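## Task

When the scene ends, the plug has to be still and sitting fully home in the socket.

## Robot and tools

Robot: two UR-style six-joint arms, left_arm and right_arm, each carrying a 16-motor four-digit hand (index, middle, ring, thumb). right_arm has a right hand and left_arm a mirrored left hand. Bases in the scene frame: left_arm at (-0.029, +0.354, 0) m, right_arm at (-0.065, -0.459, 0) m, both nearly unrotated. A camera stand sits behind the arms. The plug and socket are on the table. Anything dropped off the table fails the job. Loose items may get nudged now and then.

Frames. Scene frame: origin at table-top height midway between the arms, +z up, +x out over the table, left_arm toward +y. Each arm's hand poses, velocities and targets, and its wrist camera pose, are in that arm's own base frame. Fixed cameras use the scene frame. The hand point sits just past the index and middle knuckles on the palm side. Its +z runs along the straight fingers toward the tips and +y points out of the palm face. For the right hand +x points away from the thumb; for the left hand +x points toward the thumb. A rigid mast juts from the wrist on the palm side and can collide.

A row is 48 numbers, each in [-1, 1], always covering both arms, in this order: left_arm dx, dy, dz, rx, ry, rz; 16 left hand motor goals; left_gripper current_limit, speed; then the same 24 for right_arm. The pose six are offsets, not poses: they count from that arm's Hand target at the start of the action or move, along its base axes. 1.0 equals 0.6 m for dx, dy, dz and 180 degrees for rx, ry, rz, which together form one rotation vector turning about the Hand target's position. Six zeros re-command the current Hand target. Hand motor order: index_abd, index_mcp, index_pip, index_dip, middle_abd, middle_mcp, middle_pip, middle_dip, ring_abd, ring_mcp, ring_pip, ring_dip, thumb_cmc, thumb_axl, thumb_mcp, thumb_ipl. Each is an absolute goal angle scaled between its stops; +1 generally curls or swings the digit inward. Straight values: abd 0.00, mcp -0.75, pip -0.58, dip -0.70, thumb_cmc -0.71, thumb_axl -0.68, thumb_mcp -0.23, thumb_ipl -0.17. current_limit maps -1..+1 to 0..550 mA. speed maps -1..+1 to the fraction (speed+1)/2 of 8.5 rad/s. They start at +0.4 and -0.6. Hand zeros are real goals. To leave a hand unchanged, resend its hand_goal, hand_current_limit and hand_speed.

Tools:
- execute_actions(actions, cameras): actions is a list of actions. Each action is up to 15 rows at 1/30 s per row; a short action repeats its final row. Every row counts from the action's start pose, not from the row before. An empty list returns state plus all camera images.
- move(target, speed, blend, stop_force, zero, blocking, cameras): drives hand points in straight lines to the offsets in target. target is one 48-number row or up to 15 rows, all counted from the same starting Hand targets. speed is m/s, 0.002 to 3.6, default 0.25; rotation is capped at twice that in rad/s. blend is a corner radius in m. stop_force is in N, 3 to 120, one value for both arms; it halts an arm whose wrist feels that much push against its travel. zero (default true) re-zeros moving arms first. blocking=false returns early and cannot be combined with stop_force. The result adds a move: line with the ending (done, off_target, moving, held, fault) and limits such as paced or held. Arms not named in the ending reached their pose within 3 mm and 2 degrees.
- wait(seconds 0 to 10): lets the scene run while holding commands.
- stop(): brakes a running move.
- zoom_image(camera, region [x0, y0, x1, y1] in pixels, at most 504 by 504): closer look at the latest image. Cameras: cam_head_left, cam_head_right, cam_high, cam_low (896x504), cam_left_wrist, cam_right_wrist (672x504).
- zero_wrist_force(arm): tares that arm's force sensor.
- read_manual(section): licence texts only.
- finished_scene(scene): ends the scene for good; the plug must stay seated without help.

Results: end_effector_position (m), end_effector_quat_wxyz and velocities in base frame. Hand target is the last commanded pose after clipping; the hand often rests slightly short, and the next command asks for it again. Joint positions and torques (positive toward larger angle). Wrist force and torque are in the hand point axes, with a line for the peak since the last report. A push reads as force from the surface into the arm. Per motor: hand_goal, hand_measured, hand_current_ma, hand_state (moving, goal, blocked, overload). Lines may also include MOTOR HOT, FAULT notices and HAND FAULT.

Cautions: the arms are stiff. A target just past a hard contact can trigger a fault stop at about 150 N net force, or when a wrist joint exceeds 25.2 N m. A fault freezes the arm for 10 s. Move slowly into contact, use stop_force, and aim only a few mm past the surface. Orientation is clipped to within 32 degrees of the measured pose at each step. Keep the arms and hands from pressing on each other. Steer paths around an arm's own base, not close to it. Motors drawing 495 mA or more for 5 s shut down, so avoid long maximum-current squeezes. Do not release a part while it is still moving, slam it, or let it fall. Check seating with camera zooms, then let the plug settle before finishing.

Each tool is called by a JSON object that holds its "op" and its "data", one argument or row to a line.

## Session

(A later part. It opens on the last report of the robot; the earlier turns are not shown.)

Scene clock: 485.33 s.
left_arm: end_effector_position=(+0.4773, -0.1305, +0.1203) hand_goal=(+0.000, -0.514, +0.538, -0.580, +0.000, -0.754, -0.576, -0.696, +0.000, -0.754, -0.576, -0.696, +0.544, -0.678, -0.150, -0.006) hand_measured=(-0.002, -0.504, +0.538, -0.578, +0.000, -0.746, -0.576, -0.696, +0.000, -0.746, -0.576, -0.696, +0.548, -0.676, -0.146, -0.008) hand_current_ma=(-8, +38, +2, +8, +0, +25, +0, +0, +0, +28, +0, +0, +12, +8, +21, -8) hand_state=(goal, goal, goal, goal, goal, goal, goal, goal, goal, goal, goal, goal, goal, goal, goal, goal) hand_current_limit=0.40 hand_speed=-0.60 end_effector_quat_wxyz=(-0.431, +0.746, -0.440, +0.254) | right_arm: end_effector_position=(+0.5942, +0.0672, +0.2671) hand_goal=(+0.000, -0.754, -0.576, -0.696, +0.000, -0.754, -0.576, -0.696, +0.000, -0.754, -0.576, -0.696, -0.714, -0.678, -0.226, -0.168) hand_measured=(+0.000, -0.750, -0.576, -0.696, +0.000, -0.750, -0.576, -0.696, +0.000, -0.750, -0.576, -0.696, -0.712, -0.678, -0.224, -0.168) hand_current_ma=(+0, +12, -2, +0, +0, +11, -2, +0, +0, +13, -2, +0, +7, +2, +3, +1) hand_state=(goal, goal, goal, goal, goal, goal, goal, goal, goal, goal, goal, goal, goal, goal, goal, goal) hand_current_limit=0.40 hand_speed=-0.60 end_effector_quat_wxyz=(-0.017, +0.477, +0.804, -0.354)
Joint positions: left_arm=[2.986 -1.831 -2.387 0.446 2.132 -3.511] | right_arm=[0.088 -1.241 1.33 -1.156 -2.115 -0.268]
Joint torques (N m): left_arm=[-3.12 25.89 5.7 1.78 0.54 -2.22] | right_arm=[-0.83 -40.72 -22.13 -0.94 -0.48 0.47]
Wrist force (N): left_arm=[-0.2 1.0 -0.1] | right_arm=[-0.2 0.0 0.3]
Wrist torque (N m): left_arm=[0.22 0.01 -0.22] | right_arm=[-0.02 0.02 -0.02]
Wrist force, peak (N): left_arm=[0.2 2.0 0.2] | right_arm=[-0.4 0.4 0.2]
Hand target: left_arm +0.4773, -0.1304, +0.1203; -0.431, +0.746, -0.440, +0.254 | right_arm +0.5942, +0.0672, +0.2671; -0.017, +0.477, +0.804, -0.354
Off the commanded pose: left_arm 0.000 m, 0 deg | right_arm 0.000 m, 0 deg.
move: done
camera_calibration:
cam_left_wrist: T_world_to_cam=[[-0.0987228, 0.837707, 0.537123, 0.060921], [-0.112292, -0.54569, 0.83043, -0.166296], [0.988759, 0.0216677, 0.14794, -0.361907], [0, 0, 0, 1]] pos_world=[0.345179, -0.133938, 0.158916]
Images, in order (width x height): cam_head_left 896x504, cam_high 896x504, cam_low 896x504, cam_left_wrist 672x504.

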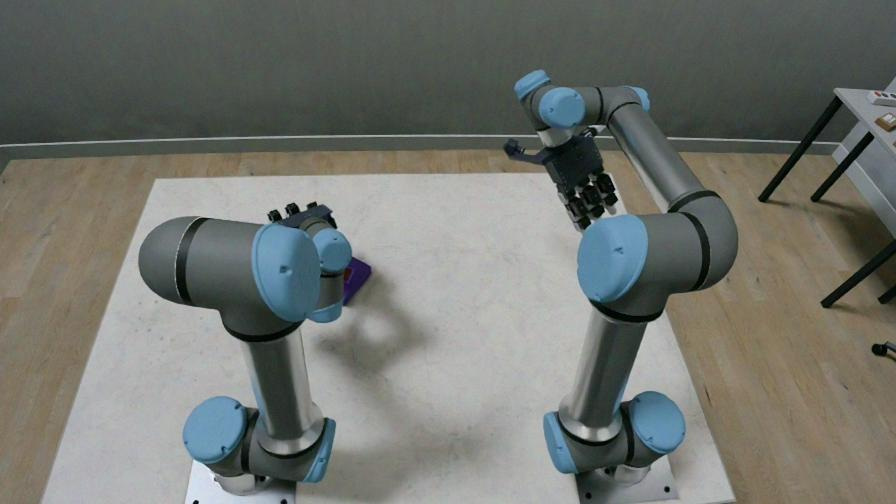

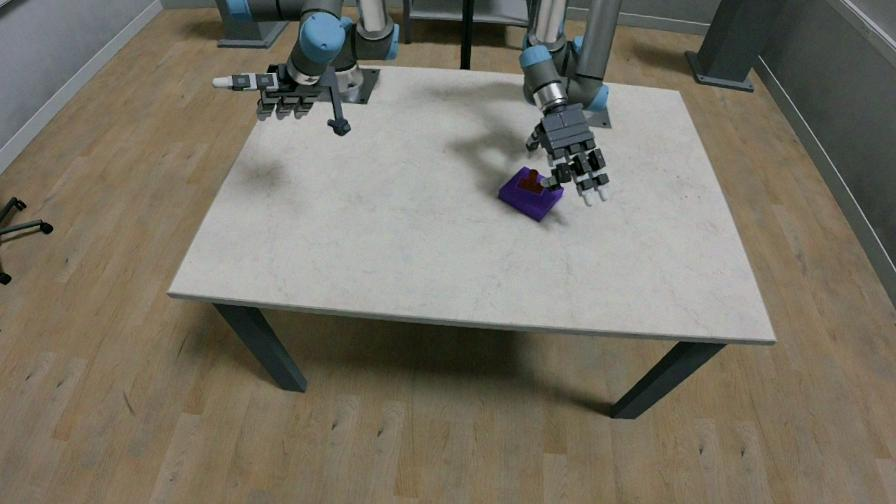

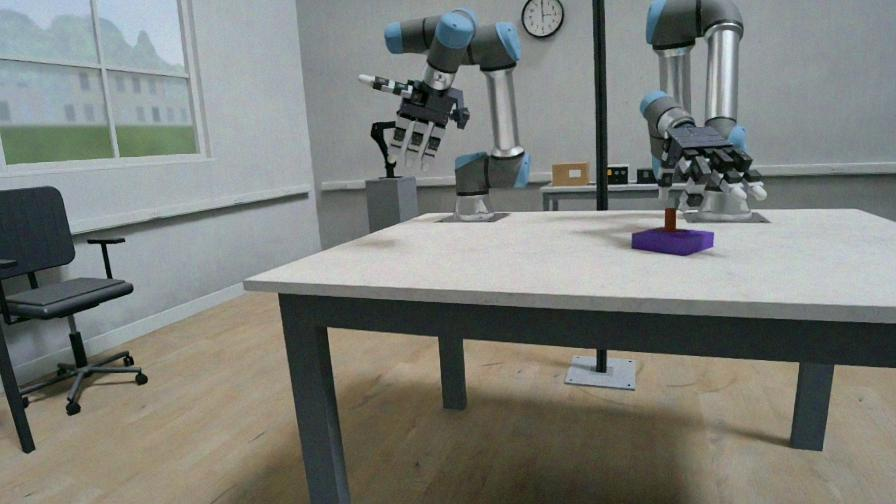

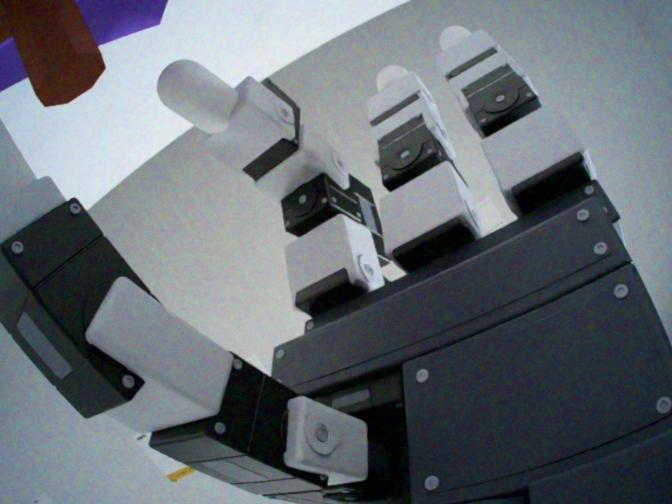

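{"op": "move", "data": {
  "target": [0.0292,0.0163,0.0167,0,0,0, 0,-0.754,-0.576,-0.696,0,-0.754,-0.576,-0.696,0,-0.754,-0.576,-0.696,0.506,-0.678,0.108,-0.168,0.6,-0.5, 0,0,0,0,0,0, 0,-0.754,-0.576,-0.696,0,-0.754,-0.576,-0.696,0,-0.754,-0.576,-0.696,-0.714,-0.678,-0.226,-0.168,0.4,-0.6],
  "speed": 0.1
}}

{"op": "move", "data": {
  "target": [0,0,-0.055,0,0,0, 0,-0.754,-0.576,-0.696,0,-0.754,-0.576,-0.696,0,-0.754,-0.576,-0.696,0.506,-0.678,0.108,-0.168,0.6,-0.5, 0,0,0,0,0,0, 0,-0.754,-0.576,-0.696,0,-0.754,-0.576,-0.696,0,-0.754,-0.576,-0.696,-0.714,-0.678,-0.226,-0.168,0.4,-0.6],
  "speed": 0.008,
  "stop_force": 15,
  "cameras": ["cam_low","cam_high"]
}}

{"op": "zoom_image", "data": {
  "camera": "cam_low",
  "region": [630, 190, 720, 260]
}}

{"op": "zoom_image", "data": {
  "camera": "cam_high",
  "region": [490, 150, 580, 230]
}}

Scene clock: 507.70 s.
left_arm: end_effector_position=(+0.4948, -0.1206, +0.1304) hand_goal=(+0.000, -0.754, -0.576, -0.696, +0.000, -0.754, -0.576, -0.696, +0.000, -0.754, -0.576, -0.696, +0.506, -0.678, +0.108, -0.168) hand_measured=(-0.002, -0.738, -0.568, -0.692, +0.000, -0.746, -0.576, -0.696, +0.000, -0.746, -0.576, -0.696, +0.510, -0.676, +0.106, -0.166) hand_current_ma=(-8, +62, +23, +10, +0, +25, +0, +0, +0, +28, +0, +0, +15, +7, -8, +8) hand_state=(goal, goal, goal, goal, goal, goal, goal, goal, goal, goal, goal, goal, goal, goal, goal, goal) hand_current_limit=0.60 hand_speed=-0.50 end_effector_quat_wxyz=(-0.431, +0.746, -0.440, +0.254) | right_arm: end_effector_position=(+0.5942, +0.0672, +0.2671) hand_goal=(+0.000, -0.754, -0.576, -0.696, +0.000, -0.754, -0.576, -0.696, +0.000, -0.754, -0.576, -0.696, -0.714, -0.678, -0.226, -0.168) hand_measured=(+0.000, -0.750, -0.576, -0.696, +0.000, -0.750, -0.576, -0.696, +0.000, -0.750, -0.576, -0.696, -0.712, -0.678, -0.224, -0.168) hand_current_ma=(+0, +12, -2, +0, +0, +11, -2, +0, +0, +13, -2, +0, +7, +2, +3, +1) hand_state=(goal, goal, goal, goal, goal, goal, goal, goal, goal, goal, goal, goal, goal, goal, goal, goal) hand_current_limit=0.40 hand_speed=-0.60 end_effector_quat_wxyz=(-0.017, +0.477, +0.804, -0.354)
Joint positions: left_arm=[3.02 -1.824 -2.349 0.413 2.104 -3.488] | right_arm=[0.088 -1.241 1.33 -1.156 -2.115 -0.268]
Joint torques (N m): left_arm=[-9.5 18.58 3.92 4.09 2.22 -2.57] | right_arm=[-0.23 -41.58 -22.2 -0.79 -0.56 0.48]
Wrist force (N): left_arm=[-0.3 1.1 -0.2] | right_arm=[-0.3 -0.3 0.0]
Wrist torque (N m): left_arm=[0.21 0.01 -0.20] | right_arm=[-0.05 0.04 -0.03]
Wrist force, peak (N): left_arm=[-0.5 1.9 -0.4] | right_arm=[-0.1 -0.6 0.0]
Hand target: left_arm +0.4948, -0.1207, +0.1303; -0.431, +0.746, -0.440, +0.254 | right_arm +0.5942, +0.0672, +0.2671; -0.017, +0.477, +0.804, -0.354
Off the commanded pose: left_arm 0.000 m, 0 deg | right_arm 0.000 m, 0 deg.
move: done

Scene clock: 510.77 s.
left_arm: end_effector_position=(+0.4948, -0.1207, +0.1134) hand_goal=(+0.000, -0.754, -0.576, -0.696, +0.000, -0.754, -0.576, -0.696, +0.000, -0.754, -0.576, -0.696, +0.506, -0.678, +0.108, -0.168) hand_measured=(-0.002, -0.738, -0.570, -0.692, +0.000, -0.746, -0.576, -0.696, +0.000, -0.746, -0.576, -0.696, +0.510, -0.676, +0.106, -0.166) hand_current_ma=(-8, +62, +23, +10, +0, +25, +0, +0, +0, +28, +0, +0, +15, +7, -8, +8) hand_state=(goal, goal, goal, goal, goal, goal, goal, goal, goal, goal, goal, goal, goal, goal, goal, goal) hand_current_limit=0.60 hand_speed=-0.50 end_effector_quat_wxyz=(-0.431, +0.746, -0.440, +0.254) | right_arm: end_effector_position=(+0.5942, +0.0672, +0.2671) hand_goal=(+0.000, -0.754, -0.576, -0.696, +0.000, -0.754, -0.576, -0.696, +0.000, -0.754, -0.576, -0.696, -0.714, -0.678, -0.226, -0.168) hand_measured=(+0.000, -0.750, -0.576, -0.696, +0.000, -0.750, -0.576, -0.696, +0.000, -0.750, -0.576, -0.696, -0.712, -0.678, -0.224, -0.168) hand_current_ma=(+0, +12, -2, +0, +0, +11, -2, +0, +0, +13, -2, +0, +7, +2, +3, +1) hand_state=(goal, goal, goal, goal, goal, goal, goal, goal, goal, goal, goal, goal, goal, goal, goal, goal) hand_current_limit=0.40 hand_speed=-0.60 end_effector_quat_wxyz=(-0.017, +0.477, +0.804, -0.354)
Joint positions: left_arm=[3.02 -1.873 -2.359 0.472 2.104 -3.488] | right_arm=[0.088 -1.241 1.33 -1.156 -2.115 -0.268]
Joint torques (N m): left_arm=[-11.57 24.63 11.04 0.31 1.43 -1.27] | right_arm=[-0.29 -41.14 -22.04 -0.8 -0.43 0.43]
Wrist force (N): left_arm=[-1.5 -12.9 -8.1] | right_arm=[-0.1 -0.2 -0.1]
Wrist torque (N m): left_arm=[-0.73 0.24 -0.42] | right_arm=[-0.02 0.02 -0.01]
Wrist force, peak (N): left_arm=[-1.7 -16.2 -10.2] | right_arm=[-0.1 -0.1 0.5]
Hand target: left_arm +0.4948, -0.1207, +0.1134; -0.431, +0.746, -0.440, +0.254 (not the last commanded pose) | right_arm +0.5942, +0.0672, +0.2671; -0.017, +0.477, +0.804, -0.354
Off the commanded pose: left_arm 0.016 m, 0 deg | right_arm 0.000 m, 0 deg.
move: contact (left_arm)
Images, in order (width x height): cam_high 896x504, cam_low 896x504.

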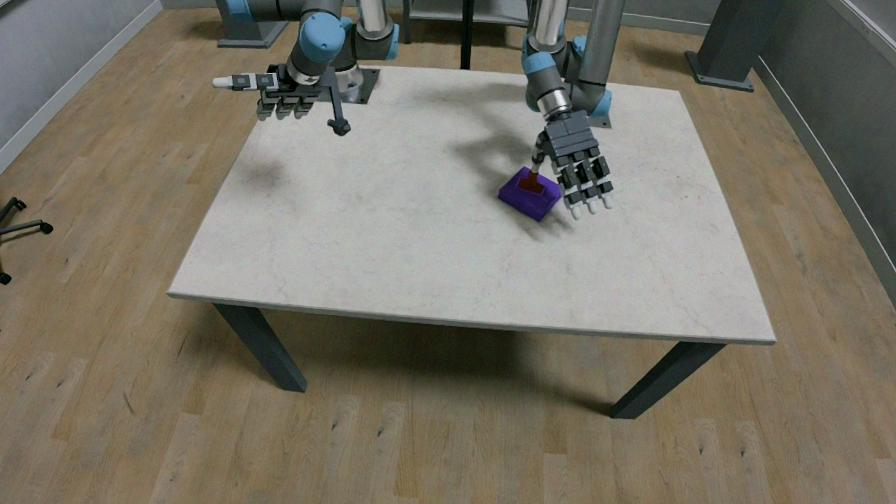

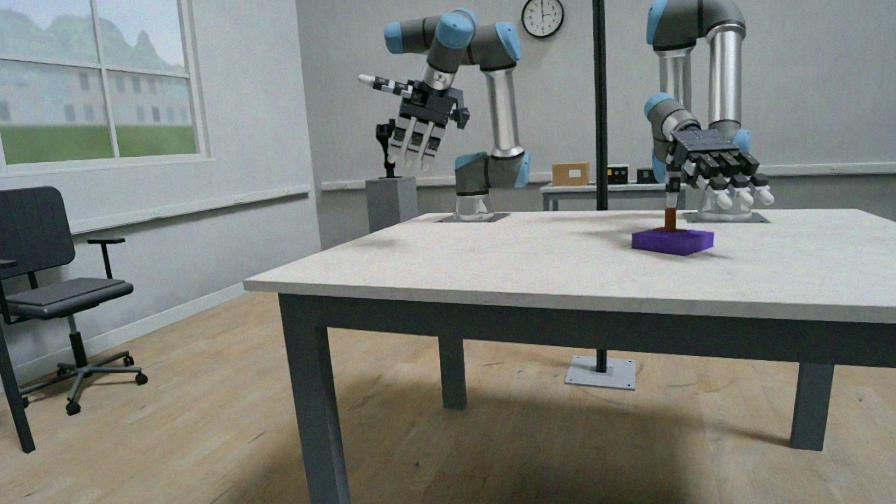

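Scaled by 5.600 from the camera's 896x504 image, which has a finer 1280x720 frame.

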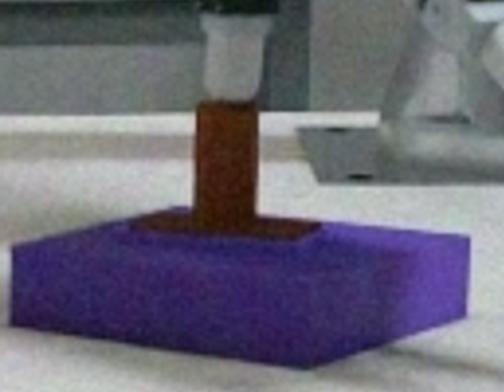

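Scaled by 5.600 from the camera's 896x504 image, which has a finer 1280x720 frame.

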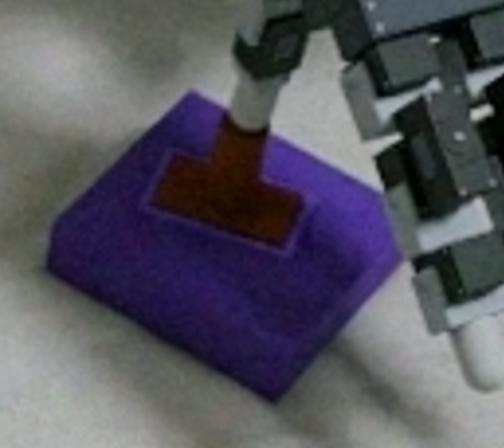

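{"op": "move", "data": {
  "target": [0,0,0.1,0,0,0, 0,-0.754,-0.576,-0.696,0,-0.754,-0.576,-0.696,0,-0.754,-0.576,-0.696,0.506,-0.678,0.108,-0.168,0.4,-0.5, 0,0,0,0,0,0, 0,-0.754,-0.576,-0.696,0,-0.754,-0.576,-0.696,0,-0.754,-0.576,-0.696,-0.714,-0.678,-0.226,-0.168,0.4,-0.6],
  "speed": 0.12,
  "cameras": ["cam_low","cam_high"]
}}

{"op": "zoom_image", "data": {
  "camera": "cam_low",
  "region": [630, 190, 720, 260]
}}

{"op": "zoom_image", "data": {
  "camera": "cam_high",
  "region": [490, 150, 580, 230]
}}

Scene clock: 522.60 s.
left_arm: end_effector_position=(+0.4949, -0.1207, +0.1734) hand_goal=(+0.000, -0.754, -0.576, -0.696, +0.000, -0.754, -0.576, -0.696, +0.000, -0.754, -0.576, -0.696, +0.506, -0.678, +0.108, -0.168) hand_measured=(-0.002, -0.738, -0.570, -0.692, +0.000, -0.746, -0.576, -0.696, +0.000, -0.746, -0.576, -0.696, +0.510, -0.676, +0.106, -0.166) hand_current_ma=(-8, +62, +22, +10, +0, +26, +0, +0, +0, +29, +0, +0, +13, +7, -6, +8) hand_state=(goal, goal, goal, goal, goal, goal, goal, goal, goal, goal, goal, goal, goal, goal, goal, goal) hand_current_limit=0.40 hand_speed=-0.50 end_effector_quat_wxyz=(-0.431, +0.746, -0.440, +0.254) | right_arm: end_effector_position=(+0.5942, +0.0672, +0.2671) hand_goal=(+0.000, -0.754, -0.576, -0.696, +0.000, -0.754, -0.576, -0.696, +0.000, -0.754, -0.576, -0.696, -0.714, -0.678, -0.226, -0.168) hand_measured=(+0.000, -0.750, -0.576, -0.696, +0.000, -0.750, -0.576, -0.696, +0.000, -0.750, -0.576, -0.696, -0.712, -0.678, -0.224, -0.168) hand_current_ma=(+0, +12, -2, +0, +0, +11, -2, +0, +0, +13, -2, +0, +7, +2, +3, +1) hand_state=(goal, goal, goal, goal, goal, goal, goal, goal, goal, goal, goal, goal, goal, goal, goal, goal) hand_current_limit=0.40 hand_speed=-0.60 end_effector_quat_wxyz=(-0.017, +0.477, +0.804, -0.354)
Joint positions: left_arm=[3.02 -1.71 -2.315 0.265 2.104 -3.488] | right_arm=[0.088 -1.241 1.33 -1.156 -2.115 -0.268]
Joint torques (N m): left_arm=[0.43 24.91 7.43 1.65 0.78 -2.68] | right_arm=[-0.34 -41.13 -22.28 -0.72 -0.39 0.52]
Wrist force (N): left_arm=[-0.3 1.3 0.0] | right_arm=[-0.1 -0.2 0.0]
Wrist torque (N m): left_arm=[0.22 0.02 -0.20] | right_arm=[-0.03 0.02 -0.01]
Wrist force, peak (N): left_arm=[-1.5 -13.0 -8.2] | right_arm=[-0.4 0.0 0.4]
Hand target: left_arm +0.4948, -0.1207, +0.1734; -0.431, +0.746, -0.440, +0.254 | right_arm +0.5942, +0.0672, +0.2671; -0.017, +0.477, +0.804, -0.354
Off the commanded pose: left_arm 0.000 m, 0 deg | right_arm 0.000 m, 0 deg.
move: done
Images, in order (width x height): cam_high 896x504, cam_low 896x504.

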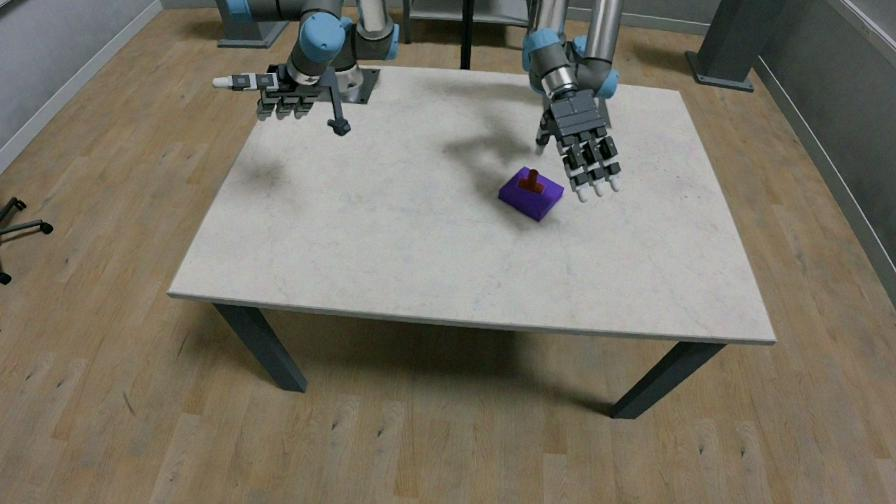

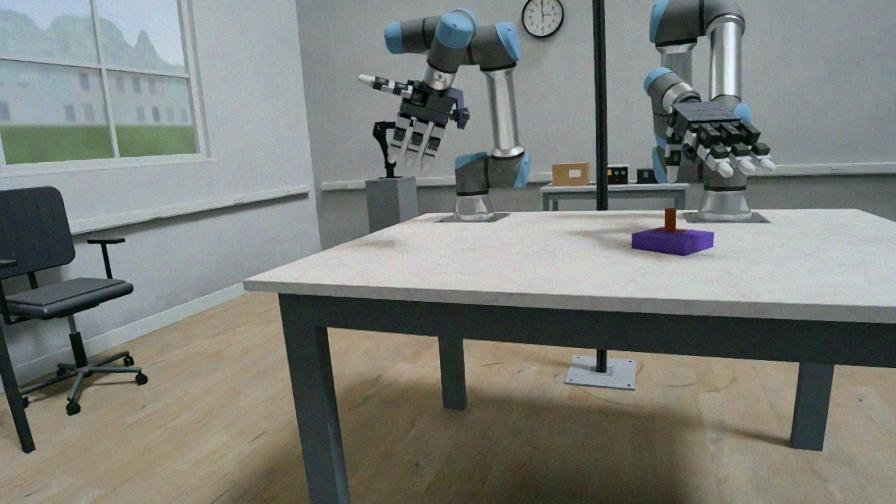

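Scaled by 5.600 from the camera's 896x504 image, which has a finer 1280x720 frame.

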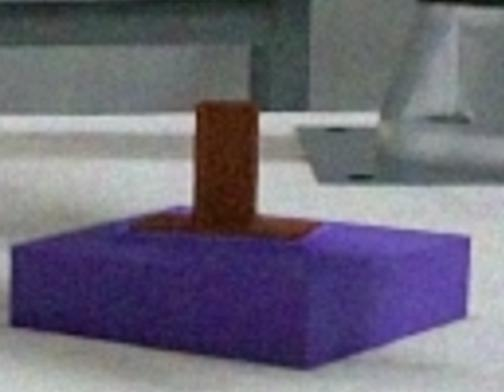

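Scaled by 5.600 from the camera's 896x504 image, which has a finer 1280x720 frame.

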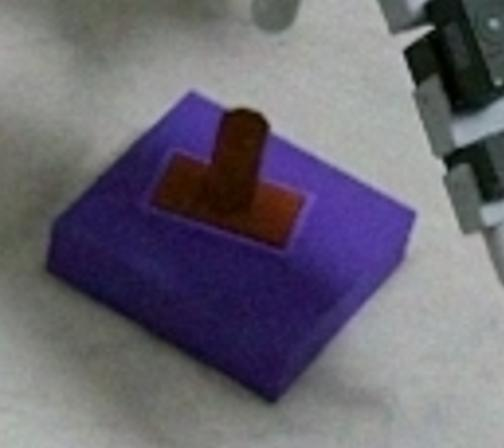

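The flange sits inside the collar and did not move under about 19 N, so the plug is seated.

{"op": "finished_scene", "data": {
  "scene": 2
}}

The scene is finished: the task was done.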